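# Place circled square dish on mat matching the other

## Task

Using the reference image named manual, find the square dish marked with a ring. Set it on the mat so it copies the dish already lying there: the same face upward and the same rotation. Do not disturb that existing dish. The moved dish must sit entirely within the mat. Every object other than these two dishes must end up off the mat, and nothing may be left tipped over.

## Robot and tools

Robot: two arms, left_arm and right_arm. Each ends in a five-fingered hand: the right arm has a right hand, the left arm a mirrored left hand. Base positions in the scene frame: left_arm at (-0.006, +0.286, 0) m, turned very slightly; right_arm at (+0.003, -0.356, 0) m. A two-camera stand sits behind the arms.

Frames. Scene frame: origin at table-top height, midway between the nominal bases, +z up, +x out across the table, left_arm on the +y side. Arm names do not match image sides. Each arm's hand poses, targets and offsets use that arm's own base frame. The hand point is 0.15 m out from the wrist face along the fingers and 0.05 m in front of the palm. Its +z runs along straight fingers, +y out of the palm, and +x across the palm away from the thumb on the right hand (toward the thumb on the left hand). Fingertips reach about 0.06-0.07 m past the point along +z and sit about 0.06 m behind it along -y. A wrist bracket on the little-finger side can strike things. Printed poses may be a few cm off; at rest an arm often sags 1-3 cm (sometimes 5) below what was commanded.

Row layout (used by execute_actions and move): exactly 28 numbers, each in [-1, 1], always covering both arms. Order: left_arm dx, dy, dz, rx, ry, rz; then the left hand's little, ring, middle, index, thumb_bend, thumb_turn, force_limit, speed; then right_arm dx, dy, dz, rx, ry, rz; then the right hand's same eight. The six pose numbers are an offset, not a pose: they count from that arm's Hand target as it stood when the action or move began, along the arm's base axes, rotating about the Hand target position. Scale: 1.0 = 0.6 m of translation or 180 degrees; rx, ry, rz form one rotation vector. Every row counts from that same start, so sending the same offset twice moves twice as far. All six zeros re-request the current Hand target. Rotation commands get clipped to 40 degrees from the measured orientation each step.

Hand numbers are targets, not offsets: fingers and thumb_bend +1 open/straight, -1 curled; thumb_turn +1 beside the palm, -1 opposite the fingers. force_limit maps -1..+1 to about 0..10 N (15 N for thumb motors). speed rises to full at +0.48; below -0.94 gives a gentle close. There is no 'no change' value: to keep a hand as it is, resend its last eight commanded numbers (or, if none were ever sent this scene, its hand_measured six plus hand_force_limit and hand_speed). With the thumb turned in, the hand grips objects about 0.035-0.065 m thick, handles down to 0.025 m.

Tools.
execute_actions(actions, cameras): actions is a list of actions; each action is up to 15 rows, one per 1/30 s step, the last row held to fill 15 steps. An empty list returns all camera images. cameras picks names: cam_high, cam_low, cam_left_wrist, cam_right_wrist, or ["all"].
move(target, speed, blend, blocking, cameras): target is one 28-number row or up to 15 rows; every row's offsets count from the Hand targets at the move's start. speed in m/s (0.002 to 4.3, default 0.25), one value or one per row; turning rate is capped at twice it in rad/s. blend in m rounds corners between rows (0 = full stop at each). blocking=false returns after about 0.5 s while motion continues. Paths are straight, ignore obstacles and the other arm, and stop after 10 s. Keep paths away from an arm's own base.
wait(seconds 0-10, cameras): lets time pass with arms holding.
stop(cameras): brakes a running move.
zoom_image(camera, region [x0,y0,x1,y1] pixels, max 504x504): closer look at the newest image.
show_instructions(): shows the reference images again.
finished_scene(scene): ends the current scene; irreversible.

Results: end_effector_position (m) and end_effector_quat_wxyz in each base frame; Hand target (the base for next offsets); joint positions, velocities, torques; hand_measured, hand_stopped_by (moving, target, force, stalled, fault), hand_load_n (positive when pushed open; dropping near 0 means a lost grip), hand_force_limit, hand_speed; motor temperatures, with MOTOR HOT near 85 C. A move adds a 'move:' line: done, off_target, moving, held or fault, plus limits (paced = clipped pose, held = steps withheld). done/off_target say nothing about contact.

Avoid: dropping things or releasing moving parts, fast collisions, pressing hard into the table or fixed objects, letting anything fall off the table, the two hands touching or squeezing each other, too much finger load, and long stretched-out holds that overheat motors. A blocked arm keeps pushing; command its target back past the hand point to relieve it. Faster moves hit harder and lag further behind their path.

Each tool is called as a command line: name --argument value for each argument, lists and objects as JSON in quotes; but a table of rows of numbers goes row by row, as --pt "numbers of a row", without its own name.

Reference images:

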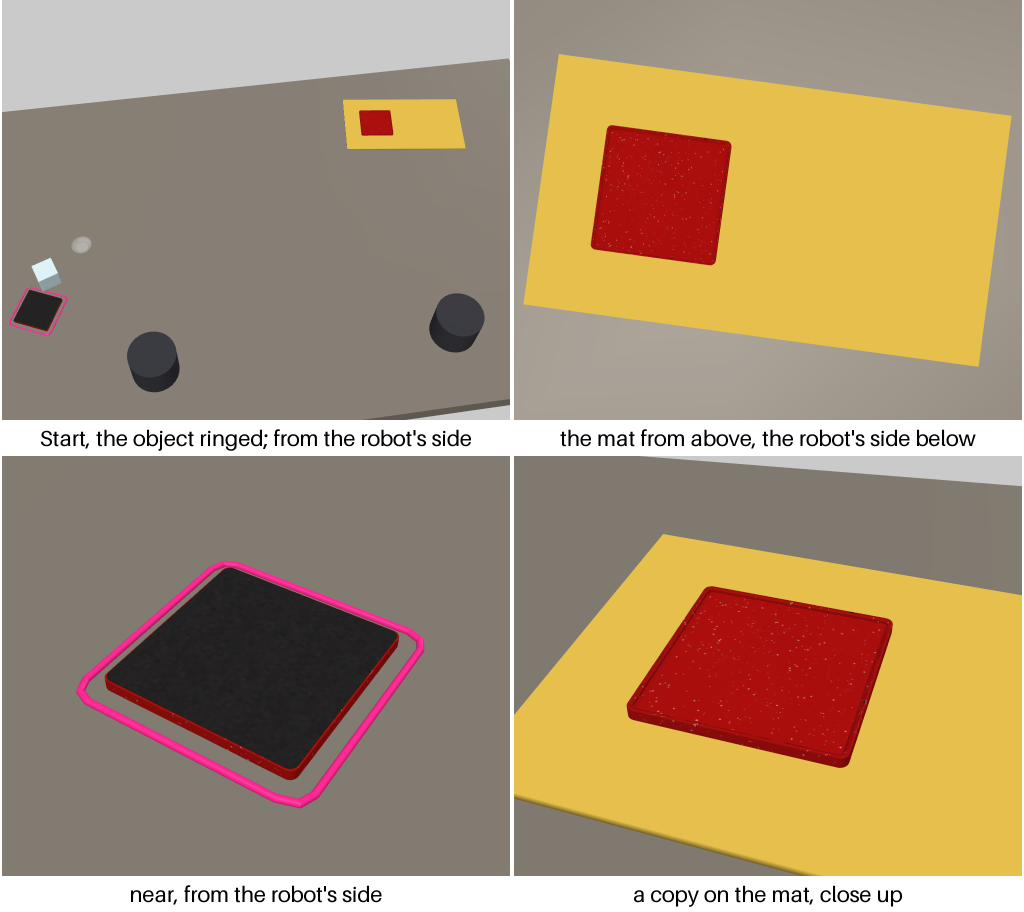

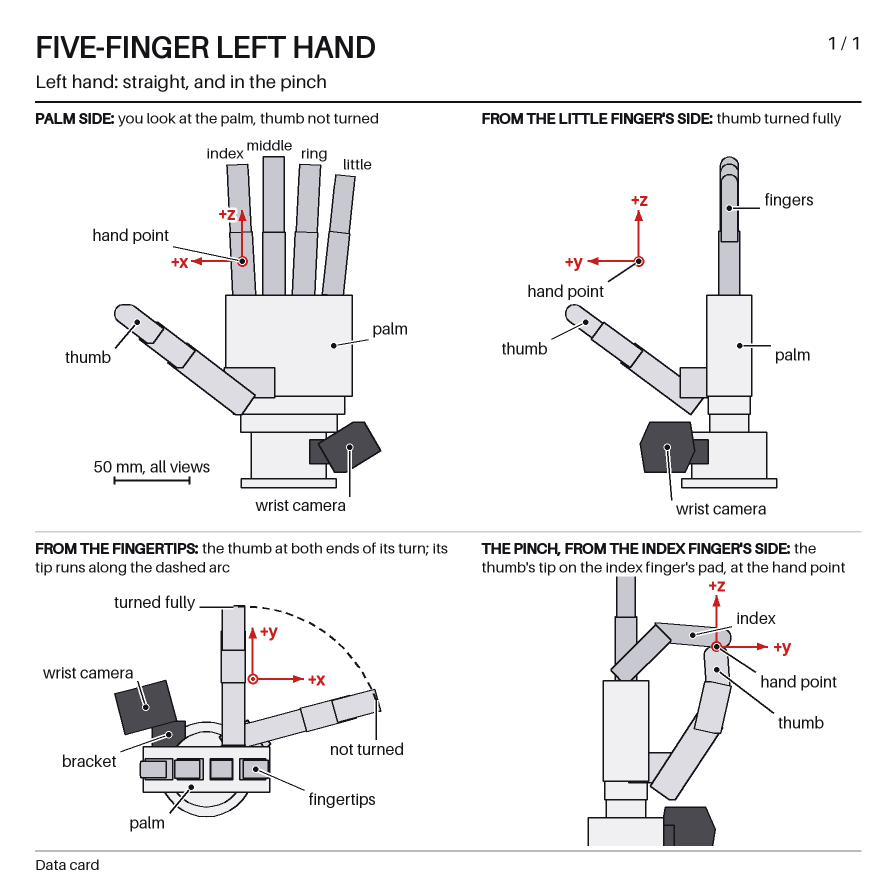

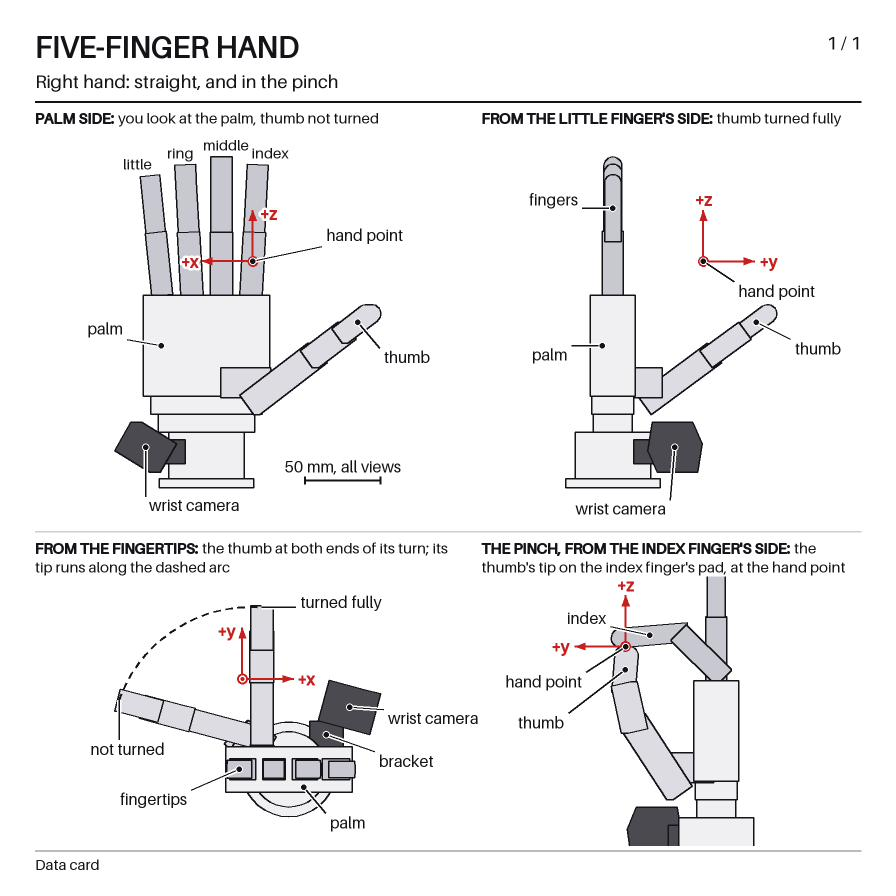

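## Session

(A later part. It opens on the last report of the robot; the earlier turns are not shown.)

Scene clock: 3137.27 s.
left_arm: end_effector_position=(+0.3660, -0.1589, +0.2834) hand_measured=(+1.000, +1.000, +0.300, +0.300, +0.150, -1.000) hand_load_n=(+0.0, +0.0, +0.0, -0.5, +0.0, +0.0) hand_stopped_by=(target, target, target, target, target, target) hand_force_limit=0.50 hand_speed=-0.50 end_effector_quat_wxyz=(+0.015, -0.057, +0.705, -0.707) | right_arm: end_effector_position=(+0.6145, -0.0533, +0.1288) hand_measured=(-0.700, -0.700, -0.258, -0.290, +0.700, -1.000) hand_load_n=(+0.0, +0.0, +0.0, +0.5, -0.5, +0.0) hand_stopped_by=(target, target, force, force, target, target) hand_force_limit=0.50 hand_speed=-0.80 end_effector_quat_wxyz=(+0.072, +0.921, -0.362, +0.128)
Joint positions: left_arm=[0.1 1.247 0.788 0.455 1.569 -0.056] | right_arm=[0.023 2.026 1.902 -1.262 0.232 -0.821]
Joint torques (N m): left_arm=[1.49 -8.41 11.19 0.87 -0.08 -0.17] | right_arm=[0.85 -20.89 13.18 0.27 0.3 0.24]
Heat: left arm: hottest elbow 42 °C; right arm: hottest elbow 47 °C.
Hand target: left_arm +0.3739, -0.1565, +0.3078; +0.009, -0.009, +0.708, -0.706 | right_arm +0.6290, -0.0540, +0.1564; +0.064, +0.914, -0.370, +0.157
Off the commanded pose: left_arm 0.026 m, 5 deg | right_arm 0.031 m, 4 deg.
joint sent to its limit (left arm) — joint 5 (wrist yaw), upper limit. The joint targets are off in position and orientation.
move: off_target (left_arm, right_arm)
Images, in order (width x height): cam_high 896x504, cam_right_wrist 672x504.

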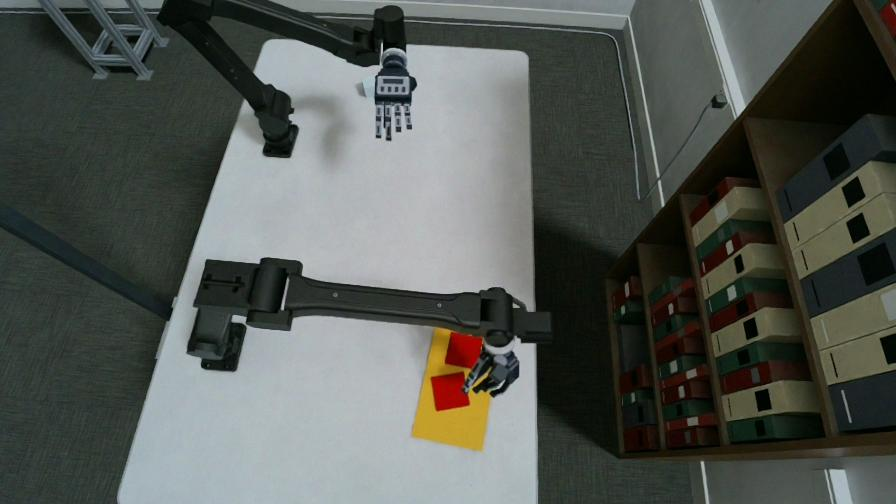

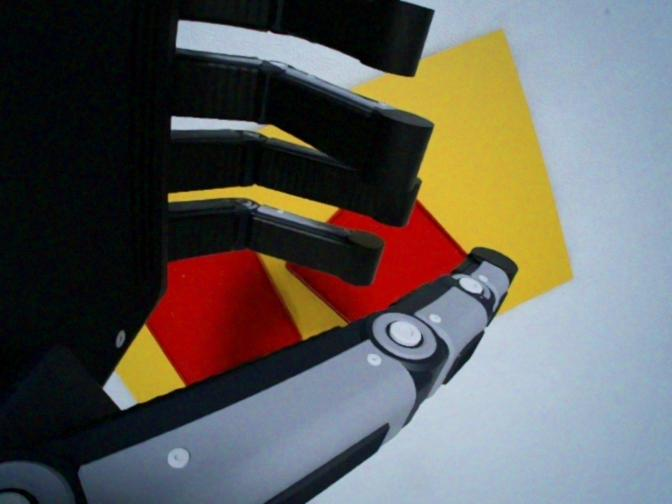

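move --pt "0 0 0 0 0 0 1 1 0.3 0.3 0.15 -1 0.5 -0.5 -0.2817 -0.0183 -0.027 0 0 0 -0.7 -0.7 -0.68 1 0.7 -1 0.5 -0.3" --speed 0.2 --cameras '["cam_high", "cam_low", "cam_right_wrist"]'

zoom_image --camera "cam_high" --region '[380, 310, 520, 450]'

Scene clock: 3220.30 s.
left_arm: end_effector_position=(+0.3660, -0.1589, +0.2834) hand_measured=(+1.000, +1.000, +0.300, +0.300, +0.150, -1.000) hand_load_n=(+0.0, +0.0, +0.0, +0.0, +0.0, +0.0) hand_stopped_by=(target, target, target, target, target, target) hand_force_limit=0.50 hand_speed=-0.50 end_effector_quat_wxyz=(+0.015, -0.057, +0.705, -0.707) | right_arm: end_effector_position=(+0.4541, -0.0570, +0.1270) hand_measured=(-0.700, -0.700, -0.680, +1.000, +0.700, -1.000) hand_load_n=(+0.0, +0.0, +0.0, +0.0, -0.5, +0.0) hand_stopped_by=(target, target, target, target, target, target) hand_force_limit=0.50 hand_speed=-0.30 end_effector_quat_wxyz=(+0.070, +0.920, -0.362, +0.135)
Joint positions: left_arm=[0.1 1.247 0.788 0.455 1.569 -0.056] | right_arm=[0.023 1.598 1.292 -1.066 0.232 -0.821]
Joint torques (N m): left_arm=[1.49 -8.41 11.19 0.87 -0.09 -0.17] | right_arm=[-0.44 -15.5 8.64 1.2 0.18 0.09]
Heat: left arm: hottest elbow 42 °C; right arm: hottest elbow 51 °C.
Hand target: left_arm +0.3739, -0.1565, +0.3078; +0.009, -0.009, +0.708, -0.706 | right_arm +0.4599, -0.0649, +0.1402; +0.064, +0.914, -0.370, +0.157
Off the commanded pose: left_arm 0.026 m, 5 deg | right_arm 0.016 m, 3 deg.
joint sent to its limit (left arm) — joint 5 (wrist yaw), upper limit. The joint targets are off in position and orientation.
move: off_target (left_arm, right_arm)
Images, in order (width x height): cam_high 896x504, cam_low 896x504, cam_right_wrist 672x504.

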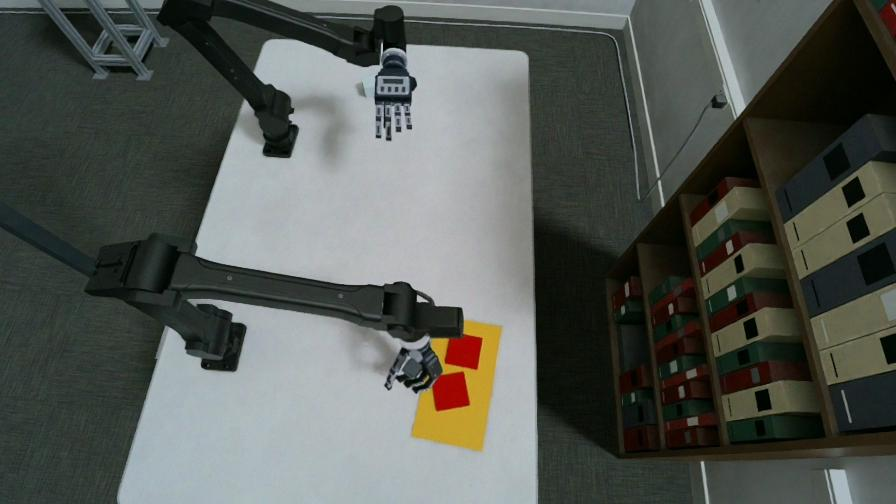

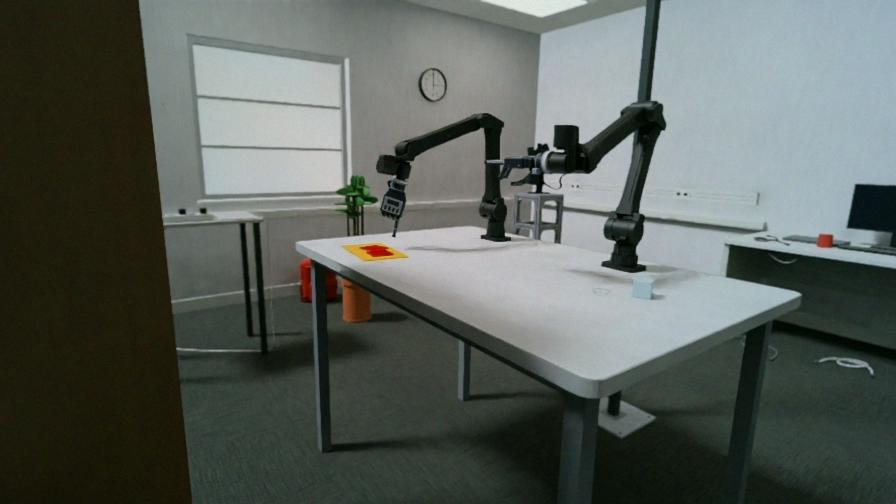

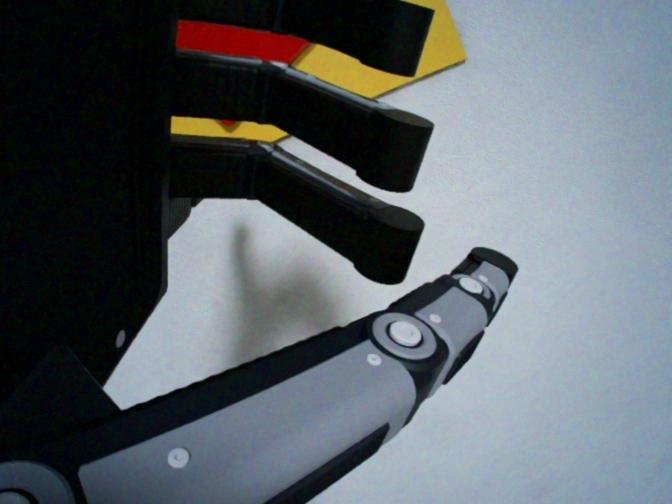

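Scaled by 3.600 from the camera's 896x504 image, which has a finer 1280x720 frame.

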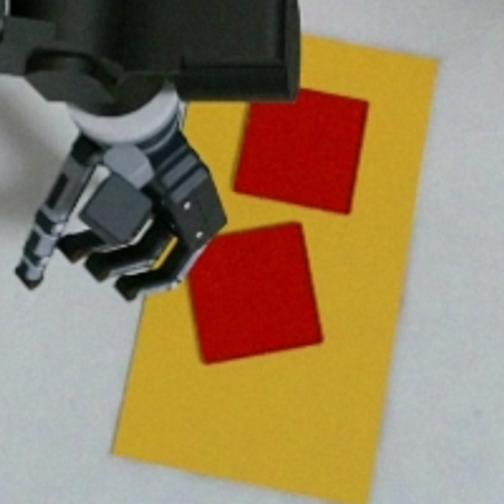

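move --pt "0 0 0 0 0 0 1 1 0.3 0.3 0.15 -1 0.5 -0.5 -0.0167 -0.0167 0 0 0 0 -0.7 -0.7 -0.68 1 0.7 -1 0.5 -0.3" --pt "0 0 0 0 0 0 1 1 0.3 0.3 0.15 -1 0.5 -0.5 -0.0167 -0.0167 -0.075 0 0 0 -0.7 -0.7 -0.68 1 0.7 -1 0.5 -0.3" --speed 0.1 --blend '[0.005, 0]' --cameras '["cam_high", "cam_low"]'

zoom_image --camera "cam_low" --region '[340, 190, 420, 270]'

zoom_image --camera "cam_high" --region '[380, 310, 520, 450]'

Scene clock: 3238.03 s.
left_arm: end_effector_position=(+0.3660, -0.1589, +0.2834) hand_measured=(+1.000, +1.000, +0.300, +0.300, +0.150, -1.000) hand_load_n=(+0.0, -0.5, +0.0, +0.0, +0.0, +0.0) hand_stopped_by=(target, target, target, target, target, target) hand_force_limit=0.50 hand_speed=-0.50 end_effector_quat_wxyz=(+0.015, -0.057, +0.705, -0.707) | right_arm: end_effector_position=(+0.4430, -0.0715, +0.0956) hand_measured=(-0.700, -0.700, -0.680, +1.000, +0.700, -1.000) hand_load_n=(+0.0, +0.0, +0.0, +0.0, +0.0, +0.0) hand_stopped_by=(target, target, target, target, target, target) hand_force_limit=0.50 hand_speed=-0.30 end_effector_quat_wxyz=(+0.065, +0.912, -0.376, +0.150)
Joint positions: left_arm=[0.1 1.247 0.788 0.455 1.569 -0.056] | right_arm=[-0.009 1.579 1.183 -0.939 0.23 -0.825]
Joint torques (N m): left_arm=[1.44 -8.41 11.19 0.87 -0.09 -0.17] | right_arm=[-0.26 -12.86 8.4 1.28 0.07 -0.06]
Heat: left arm: hottest elbow 42 °C; right arm: hottest elbow 50 °C.
Hand target: left_arm +0.3739, -0.1565, +0.3078; +0.009, -0.009, +0.708, -0.706 | right_arm +0.4499, -0.0750, +0.0952; +0.064, +0.914, -0.370, +0.157
Off the commanded pose: left_arm 0.026 m, 5 deg | right_arm 0.008 m, 1 deg.
joint sent to its limit (left arm) — joint 5 (wrist yaw), upper limit. The joint targets are off in position and orientation.
move: off_target (left_arm)
Images, in order (width x height): cam_high 896x504, cam_low 896x504.

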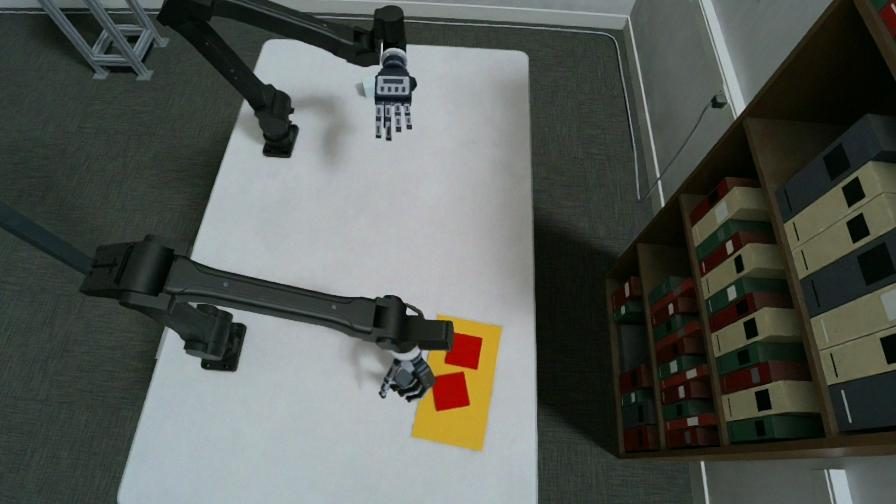

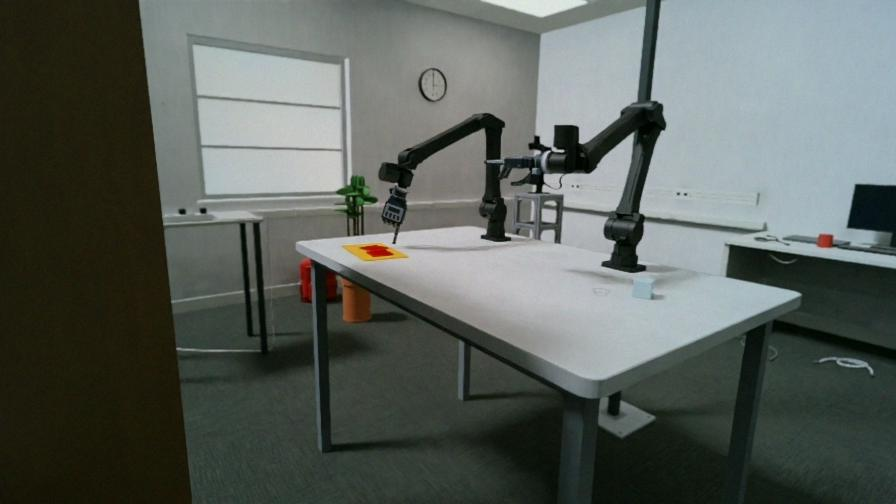

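Scaled by 6.300 from the camera's 896x504 image, which has a finer 1280x720 frame.

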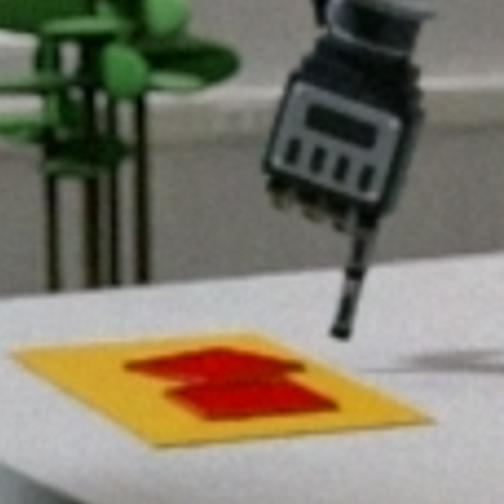

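Scaled by 3.600 from the camera's 896x504 image, which has a finer 1280x720 frame.

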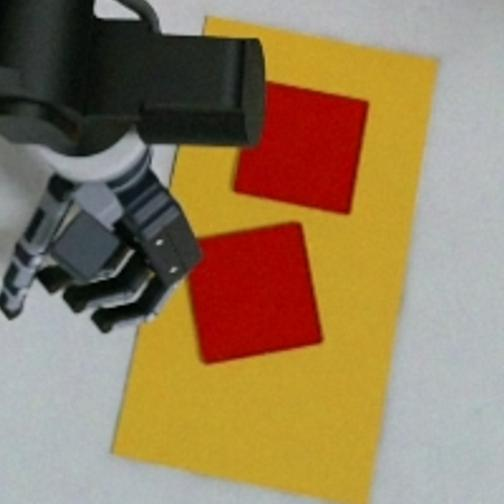

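move --pt "0 0 0 0 0 0 1 1 0.3 0.3 0.15 -1 0.5 -0.5 0 0 -0.05 0 0 0 -0.7 -0.7 -0.68 1 0.7 -1 0.5 -0.3" --speed 0.06 --cameras '["cam_high", "cam_low", "cam_right_wrist"]'

zoom_image --camera "cam_low" --region '[340, 210, 420, 270]'

Scene clock: 3251.73 s.
left_arm: end_effector_position=(+0.3660, -0.1589, +0.2834) hand_measured=(+1.000, +1.000, +0.300, +0.300, +0.150, -1.000) hand_load_n=(+0.0, +0.0, -0.5, +0.0, +0.0, +0.0) hand_stopped_by=(target, target, target, target, target, target) hand_force_limit=0.50 hand_speed=-0.50 end_effector_quat_wxyz=(+0.015, -0.057, +0.705, -0.707) | right_arm: end_effector_position=(+0.4459, -0.0715, +0.0766) hand_measured=(-0.700, -0.700, -0.680, +1.000, +0.700, -1.000) hand_load_n=(+0.0, +0.0, +0.0, -1.5, +0.0, +0.0) hand_stopped_by=(target, target, target, target, target, target) hand_force_limit=0.50 hand_speed=-0.30 end_effector_quat_wxyz=(+0.062, +0.913, -0.371, +0.158)
Joint positions: left_arm=[0.1 1.247 0.788 0.455 1.569 -0.056] | right_arm=[-0.008 1.595 1.146 -0.868 0.23 -0.836]
Joint torques (N m): left_arm=[1.49 -8.41 11.19 0.87 -0.08 -0.17] | right_arm=[-0.26 -11.46 7.49 1.63 0.09 -0.03]
Heat: left arm: hottest elbow 42 °C; right arm: hottest elbow 48 °C.
Hand target: left_arm +0.3739, -0.1565, +0.3078; +0.009, -0.009, +0.708, -0.706 | right_arm +0.4499, -0.0750, +0.0652; +0.064, +0.914, -0.370, +0.157
Off the commanded pose: left_arm 0.026 m, 5 deg | right_arm 0.013 m, 0 deg.
joint sent to its limit (left arm) — joint 5 (wrist yaw), upper limit. The joint targets are off in position and orientation.
move: off_target (left_arm, right_arm)
Images, in order (width x height): cam_high 896x504, cam_low 896x504, cam_right_wrist 672x504.

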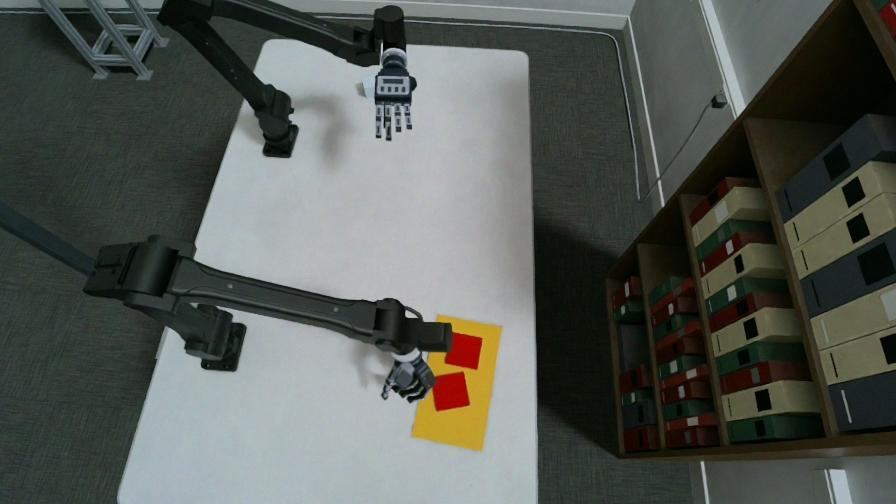

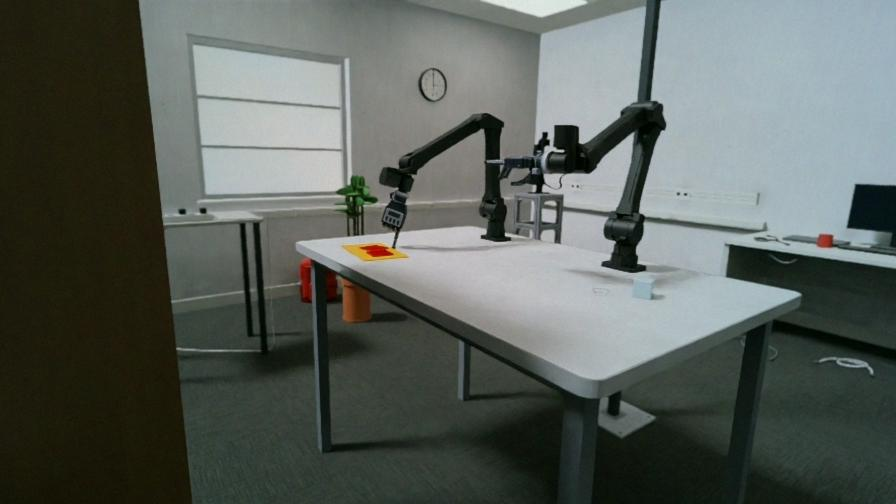

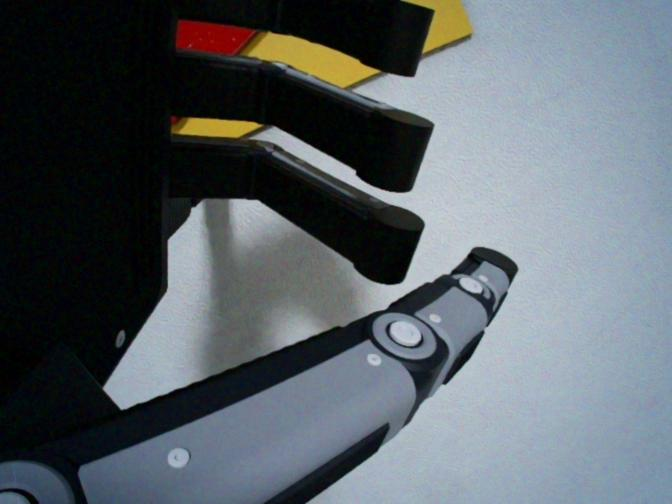

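Scaled by 6.300 from the camera's 896x504 image, which has a finer 1280x720 frame.

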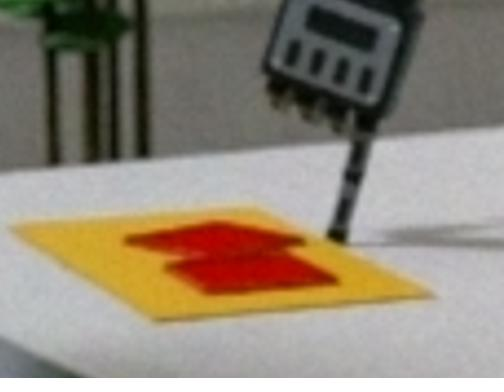

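zoom_image --camera "cam_low" --region '[368, 224, 408, 264]'

zoom_image --camera "cam_high" --region '[370, 330, 470, 430]'

Scaled by 12.600 from the camera's 896x504 image, which has a finer 1280x720 frame.

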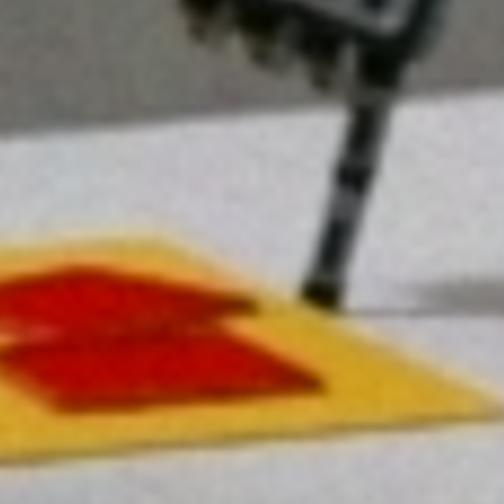

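Scaled by 5.040 from the camera's 896x504 image, which has a finer 1280x720 frame.

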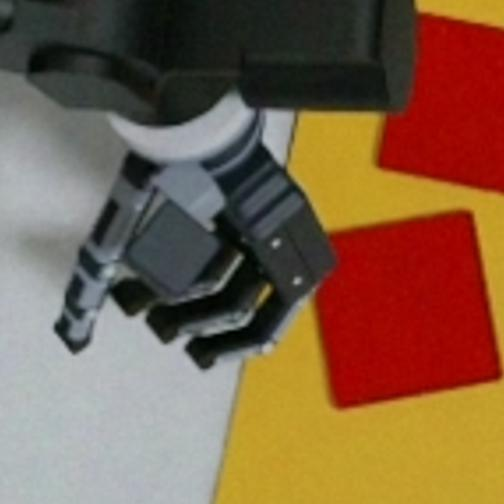

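move --pt "0 0 0 0 0 0 1 1 0.3 0.3 0.15 -1 0.5 -0.5 0 -0.0133 0.015 0 0 0 -0.7 -0.7 -0.68 1 0.7 -1 0.5 -0.3" --speed 0.06 --cameras '["cam_low"]'

zoom_image --camera "cam_low" --region '[368, 224, 408, 264]'

Scene clock: 3301.87 s.
left_arm: end_effector_position=(+0.3660, -0.1589, +0.2834) hand_measured=(+1.000, +1.000, +0.300, +0.300, +0.150, -1.000) hand_load_n=(+0.0, +0.0, +0.0, +0.0, +0.0, +0.0) hand_stopped_by=(target, target, target, target, target, target) hand_force_limit=0.50 hand_speed=-0.50 end_effector_quat_wxyz=(+0.015, -0.057, +0.705, -0.707) | right_arm: end_effector_position=(+0.4459, -0.0723, +0.0763) hand_measured=(-0.700, -0.700, -0.680, +1.000, +0.700, -1.000) hand_load_n=(+0.0, +0.0, +0.0, -0.5, +0.0, +0.0) hand_stopped_by=(target, target, target, target, target, target) hand_force_limit=0.50 hand_speed=-0.30 end_effector_quat_wxyz=(+0.060, +0.914, -0.369, +0.157)
Joint positions: left_arm=[0.1 1.247 0.788 0.455 1.569 -0.056] | right_arm=[-0.011 1.595 1.146 -0.868 0.224 -0.844]
Joint torques (N m): left_arm=[1.49 -8.41 11.19 0.87 -0.09 -0.17] | right_arm=[-0.85 -12.22 8.7 0.9 0.12 -0.05]
Heat: left arm: hottest elbow 42 °C; right arm: hottest elbow 44 °C.
Hand target: left_arm +0.3739, -0.1565, +0.3078; +0.009, -0.009, +0.708, -0.706 | right_arm +0.4499, -0.0829, +0.0742; +0.064, +0.914, -0.370, +0.157
Off the commanded pose: left_arm 0.026 m, 5 deg | right_arm 0.012 m, 0 deg.
joint sent to its limit (left arm) — joint 5 (wrist yaw), upper limit. The joint targets are off in position and orientation.
move: off_target (left_arm, right_arm)
Images, in order (width x height): cam_low 896x504.

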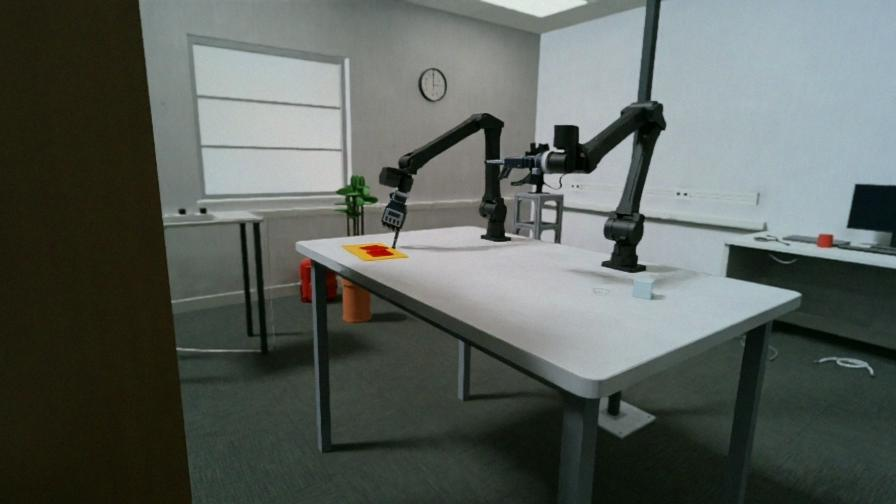

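Scaled by 12.600 from the camera's 896x504 image, which has a finer 1280x720 frame.

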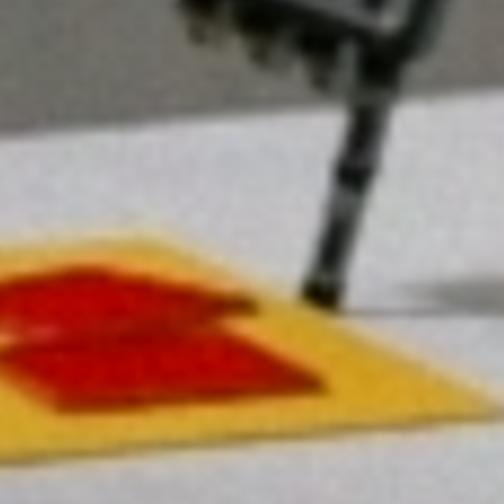

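move --pt "0 0 0 0 0 0 1 1 0.3 0.3 0.15 -1 0.5 -0.5 0 -0.01 0.025 0 0 0 -0.7 -0.7 -0.68 1 0.7 -1 0.5 -0.3" --pt "0 0 0 0 0 0 1 1 0.3 0.3 0.15 -1 0.5 -0.5 0.05 -0.01 0.02 0 0 0 -0.7 -0.7 -0.68 1 0.7 -1 0.5 -0.3" --speed 0.06 --blend '[0.005, 0]' --cameras '["cam_low", "cam_high"]'

zoom_image --camera "cam_low" --region '[368, 224, 408, 264]'

zoom_image --camera "cam_high" --region '[380, 310, 520, 450]'

Scene clock: 3323.80 s.
left_arm: end_effector_position=(+0.3660, -0.1589, +0.2834) hand_measured=(+1.000, +1.000, +0.300, +0.300, +0.150, -1.000) hand_load_n=(+0.0, +0.0, +0.0, +0.0, +0.0, +0.0) hand_stopped_by=(target, target, target, target, target, target) hand_force_limit=0.50 hand_speed=-0.50 end_effector_quat_wxyz=(+0.015, -0.057, +0.705, -0.707) | right_arm: end_effector_position=(+0.4553, -0.0803, +0.0791) hand_measured=(-0.700, -0.700, -0.680, +1.000, +0.700, -1.000) hand_load_n=(+0.0, +0.0, +0.5, -3.0, +0.0, +0.0) hand_stopped_by=(target, target, target, target, target, target) hand_force_limit=0.50 hand_speed=-0.30 end_effector_quat_wxyz=(+0.066, +0.918, -0.365, +0.139)
Joint positions: left_arm=[0.1 1.247 0.788 0.455 1.569 -0.056] | right_arm=[-0.027 1.637 1.207 -0.92 0.218 -0.865]
Joint torques (N m): left_arm=[1.44 -8.29 11.21 0.87 -0.09 -0.17] | right_arm=[-0.21 -11.81 12.77 1.01 0.25 -0.01]
Heat: left arm: hottest elbow 43 °C; right arm: hottest elbow 44 °C.
Hand target: left_arm +0.3739, -0.1565, +0.3078; +0.009, -0.009, +0.708, -0.706 | right_arm +0.4799, -0.0889, +0.0862; +0.064, +0.914, -0.370, +0.157
Off the commanded pose: left_arm 0.026 m, 5 deg | right_arm 0.027 m, 2 deg.
joint sent to its limit (left arm) — joint 5 (wrist yaw), upper limit. The joint targets are off in position and orientation.
move: off_target (left_arm, right_arm)
Images, in order (width x height): cam_high 896x504, cam_low 896x504.

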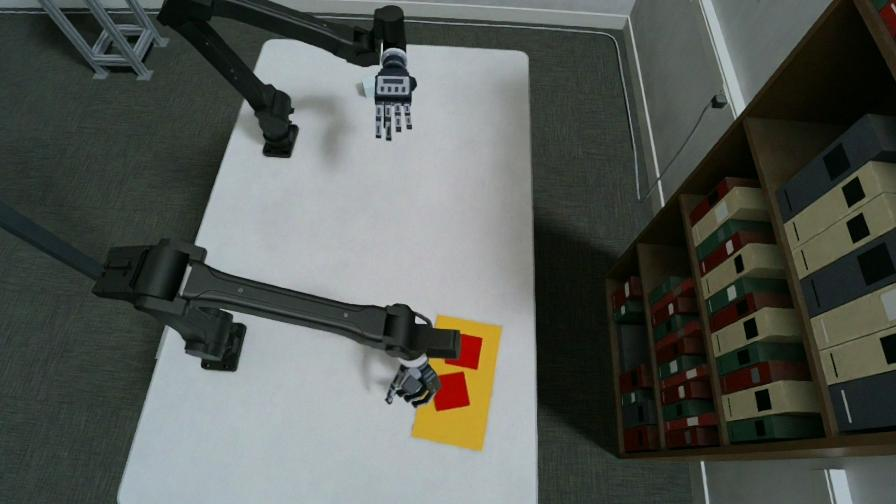

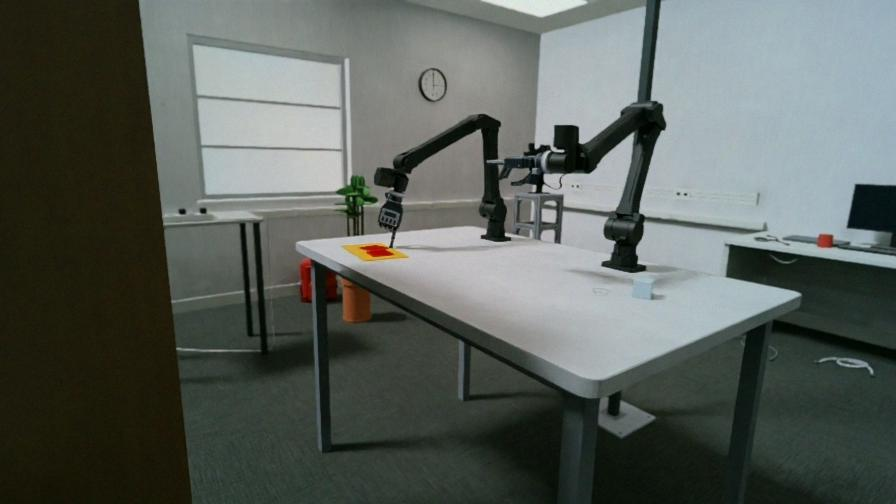

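Scaled by 12.600 from the camera's 896x504 image, which has a finer 1280x720 frame.

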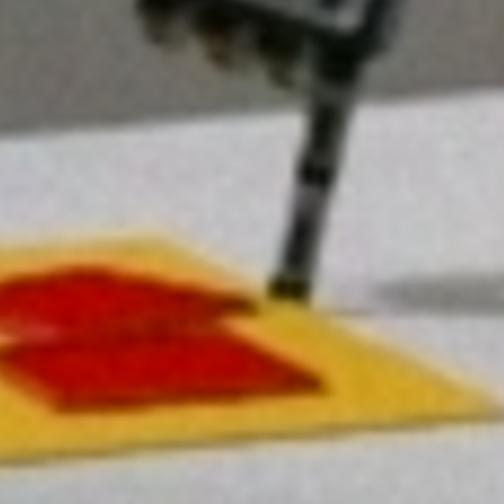

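Scaled by 3.600 from the camera's 896x504 image, which has a finer 1280x720 frame.

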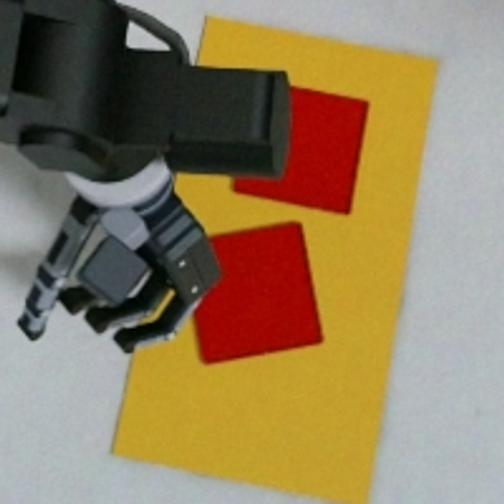

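move --pt "0 0 0 0 0 0 1 1 0.3 0.3 0.15 -1 0.5 -0.5 0.045 0 0 0 0 0 -0.7 -0.7 -0.68 1 0.7 -1 0.5 -0.3" --speed 0.06 --cameras '["cam_low", "cam_high"]'

zoom_image --camera "cam_low" --region '[368, 224, 408, 264]'

zoom_image --camera "cam_high" --region '[380, 310, 520, 450]'

Scene clock: 3336.17 s.
left_arm: end_effector_position=(+0.3660, -0.1589, +0.2834) hand_measured=(+1.000, +1.000, +0.300, +0.300, +0.150, -1.000) hand_load_n=(-0.5, +0.0, +0.0, +0.0, +0.0, +0.0) hand_stopped_by=(target, target, target, target, target, target) hand_force_limit=0.50 hand_speed=-0.50 end_effector_quat_wxyz=(+0.015, -0.057, +0.705, -0.707) | right_arm: end_effector_position=(+0.4826, -0.0814, +0.0806) hand_measured=(-0.700, -0.700, -0.680, +1.000, +0.700, -1.000) hand_load_n=(+0.0, +0.0, +0.0, -3.5, +0.0, +0.0) hand_stopped_by=(target, target, target, target, target, target) hand_force_limit=0.50 hand_speed=-0.30 end_effector_quat_wxyz=(+0.066, +0.918, -0.365, +0.140)
Joint positions: left_arm=[0.1 1.247 0.788 0.455 1.569 -0.056] | right_arm=[-0.027 1.7 1.293 -0.942 0.22 -0.867]
Joint torques (N m): left_arm=[1.49 -8.35 11.19 0.87 -0.09 -0.17] | right_arm=[-0.09 -12.75 12.88 0.99 0.2 0.03]
Heat: left arm: hottest elbow 43 °C; right arm: hottest elbow 45 °C.
Hand target: left_arm +0.3739, -0.1565, +0.3078; +0.009, -0.009, +0.708, -0.706 | right_arm +0.5069, -0.0889, +0.0862; +0.064, +0.914, -0.370, +0.157
Off the commanded pose: left_arm 0.026 m, 5 deg | right_arm 0.026 m, 2 deg.
joint sent to its limit (left arm) — joint 5 (wrist yaw), upper limit. The joint targets are off in position and orientation.
move: off_target (left_arm, right_arm)
Images, in order (width x height): cam_high 896x504, cam_low 896x504.

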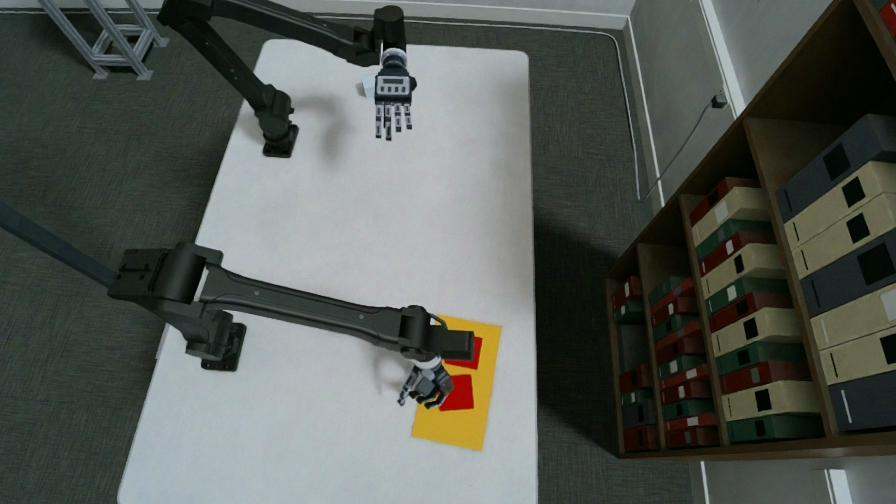

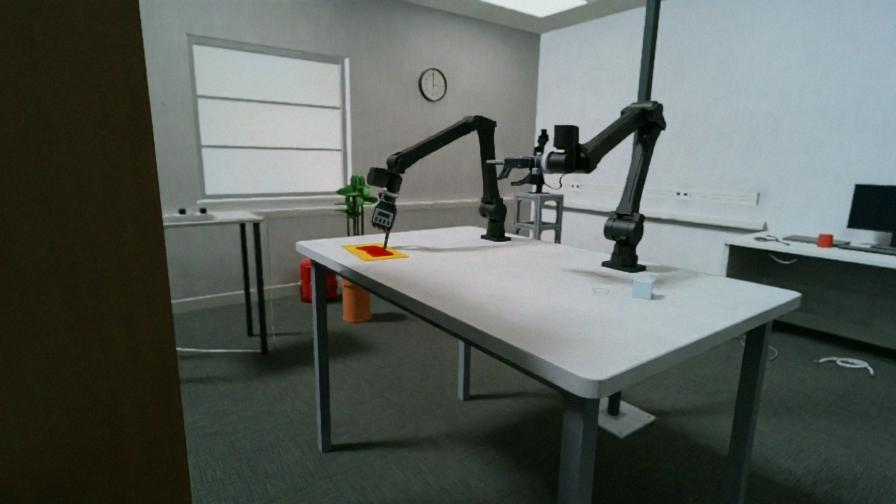

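Scaled by 12.600 from the camera's 896x504 image, which has a finer 1280x720 frame.

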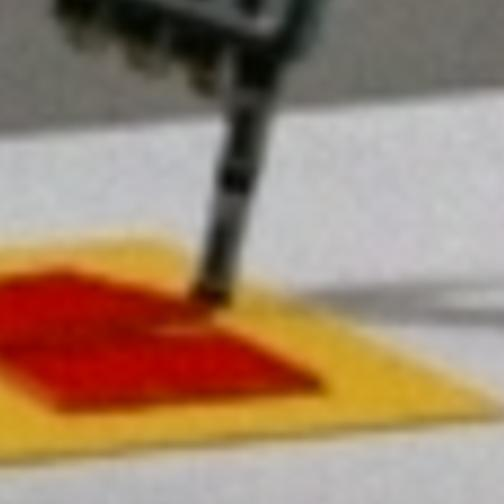

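Scaled by 3.600 from the camera's 896x504 image, which has a finer 1280x720 frame.

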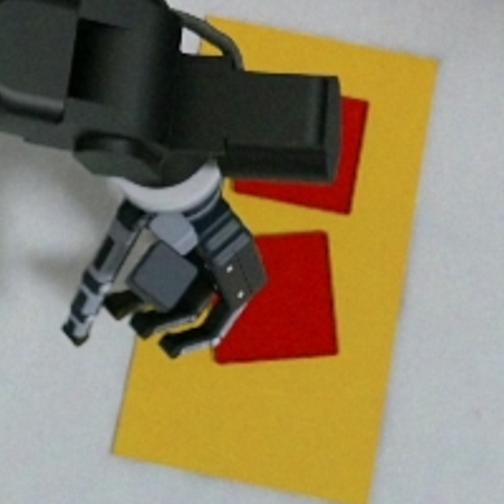

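move --pt "0 0 0 0 0 0 1 1 0.3 0.3 0.15 -1 0.5 -0.5 -0.07 0 0.005 0 0 0 -0.7 -0.7 -0.68 1 0.7 -1 0.5 -0.3" --pt "0 0 0 0 0 0 1 1 0.3 0.3 0.15 -1 0.5 -0.5 -0.07 0.04 0.005 0 0 0 -0.7 -0.7 -0.68 1 0.7 -1 0.5 -0.3" --speed 0.08 --blend '[0.005, 0]' --cameras '["cam_low", "cam_high"]'

zoom_image --camera "cam_low" --region '[368, 224, 408, 264]'

zoom_image --camera "cam_high" --region '[380, 310, 520, 450]'

Scene clock: 3362.50 s.
left_arm: end_effector_position=(+0.3660, -0.1589, +0.2834) hand_measured=(+1.000, +1.000, +0.300, +0.300, +0.150, -1.000) hand_load_n=(+0.0, +0.0, +0.0, +0.0, +0.0, +0.0) hand_stopped_by=(target, target, target, target, target, target) hand_force_limit=0.50 hand_speed=-0.50 end_effector_quat_wxyz=(+0.015, -0.057, +0.705, -0.707) | right_arm: end_effector_position=(+0.4632, -0.0735, +0.0806) hand_measured=(-0.700, -0.700, -0.680, +1.000, +0.700, -1.000) hand_load_n=(+0.5, +0.0, +0.0, -1.0, +0.0, +0.0) hand_stopped_by=(target, target, target, target, target, target) hand_force_limit=0.50 hand_speed=-0.30 end_effector_quat_wxyz=(+0.069, +0.916, -0.367, +0.146)
Joint positions: left_arm=[0.1 1.247 0.788 0.455 1.569 -0.056] | right_arm=[-0.009 1.65 1.226 -0.92 0.233 -0.845]
Joint torques (N m): left_arm=[1.49 -8.35 11.19 0.87 -0.09 -0.17] | right_arm=[1.55 -15.68 7.75 0.62 0.15 0.25]
Heat: left arm: hottest elbow 43 °C; right arm: hottest elbow 50 °C.
Hand target: left_arm +0.3739, -0.1565, +0.3078; +0.009, -0.009, +0.708, -0.706 | right_arm +0.4649, -0.0649, +0.0892; +0.064, +0.914, -0.370, +0.157
Off the commanded pose: left_arm 0.026 m, 5 deg | right_arm 0.012 m, 2 deg.
joint sent to its limit (left arm) — joint 5 (wrist yaw), upper limit. The joint targets are off in position and orientation.
move: off_target (left_arm, right_arm)
Images, in order (width x height): cam_high 896x504, cam_low 896x504.

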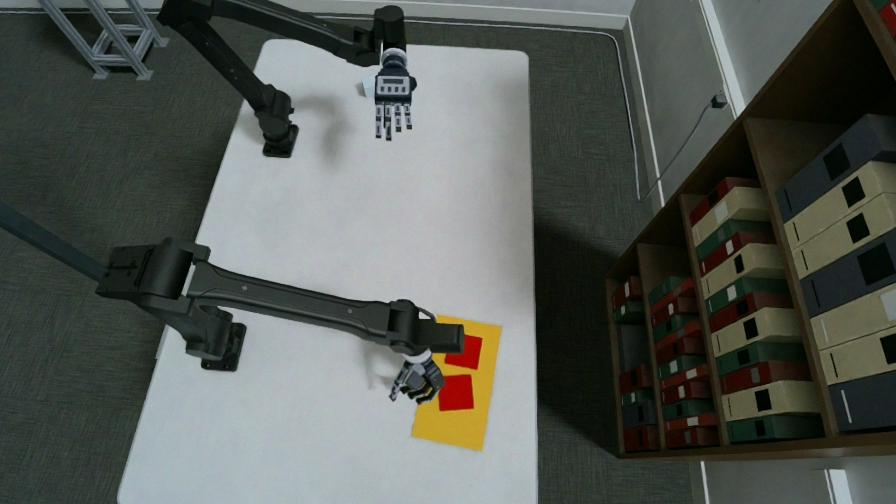

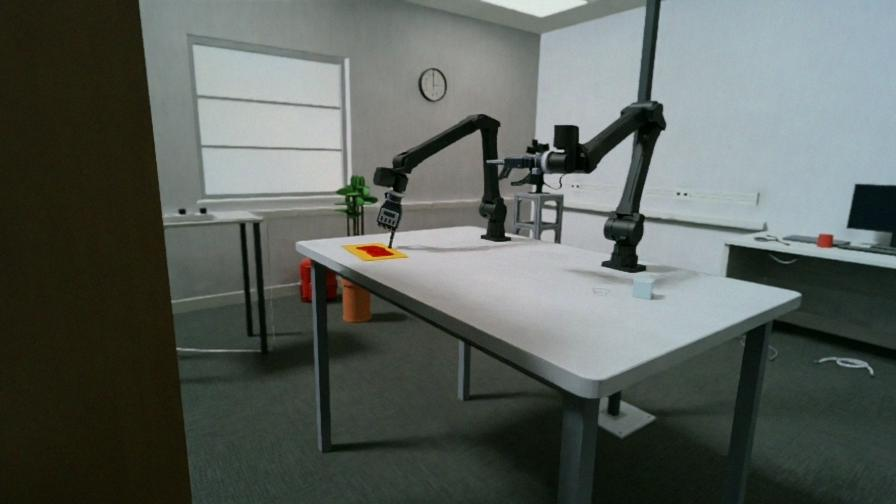

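Scaled by 12.600 from the camera's 896x504 image, which has a finer 1280x720 frame.

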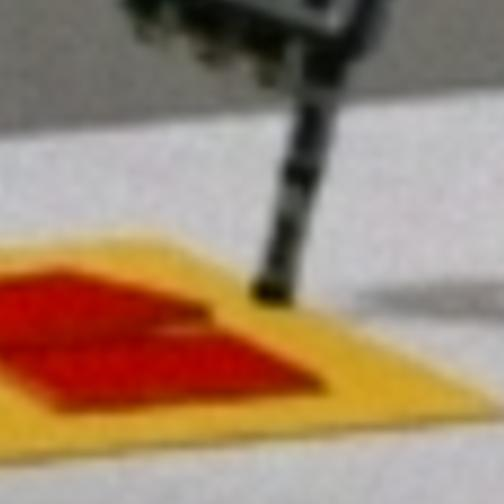

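Scaled by 3.600 from the camera's 896x504 image, which has a finer 1280x720 frame.

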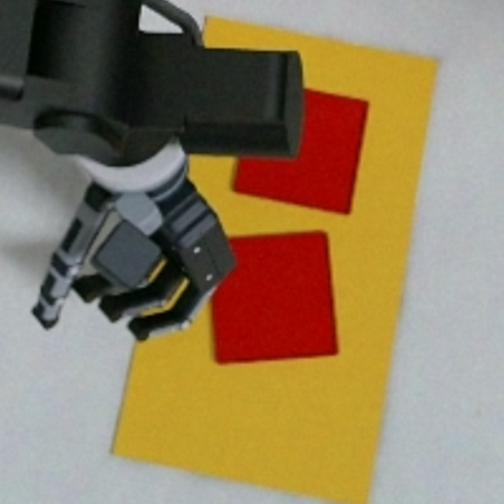

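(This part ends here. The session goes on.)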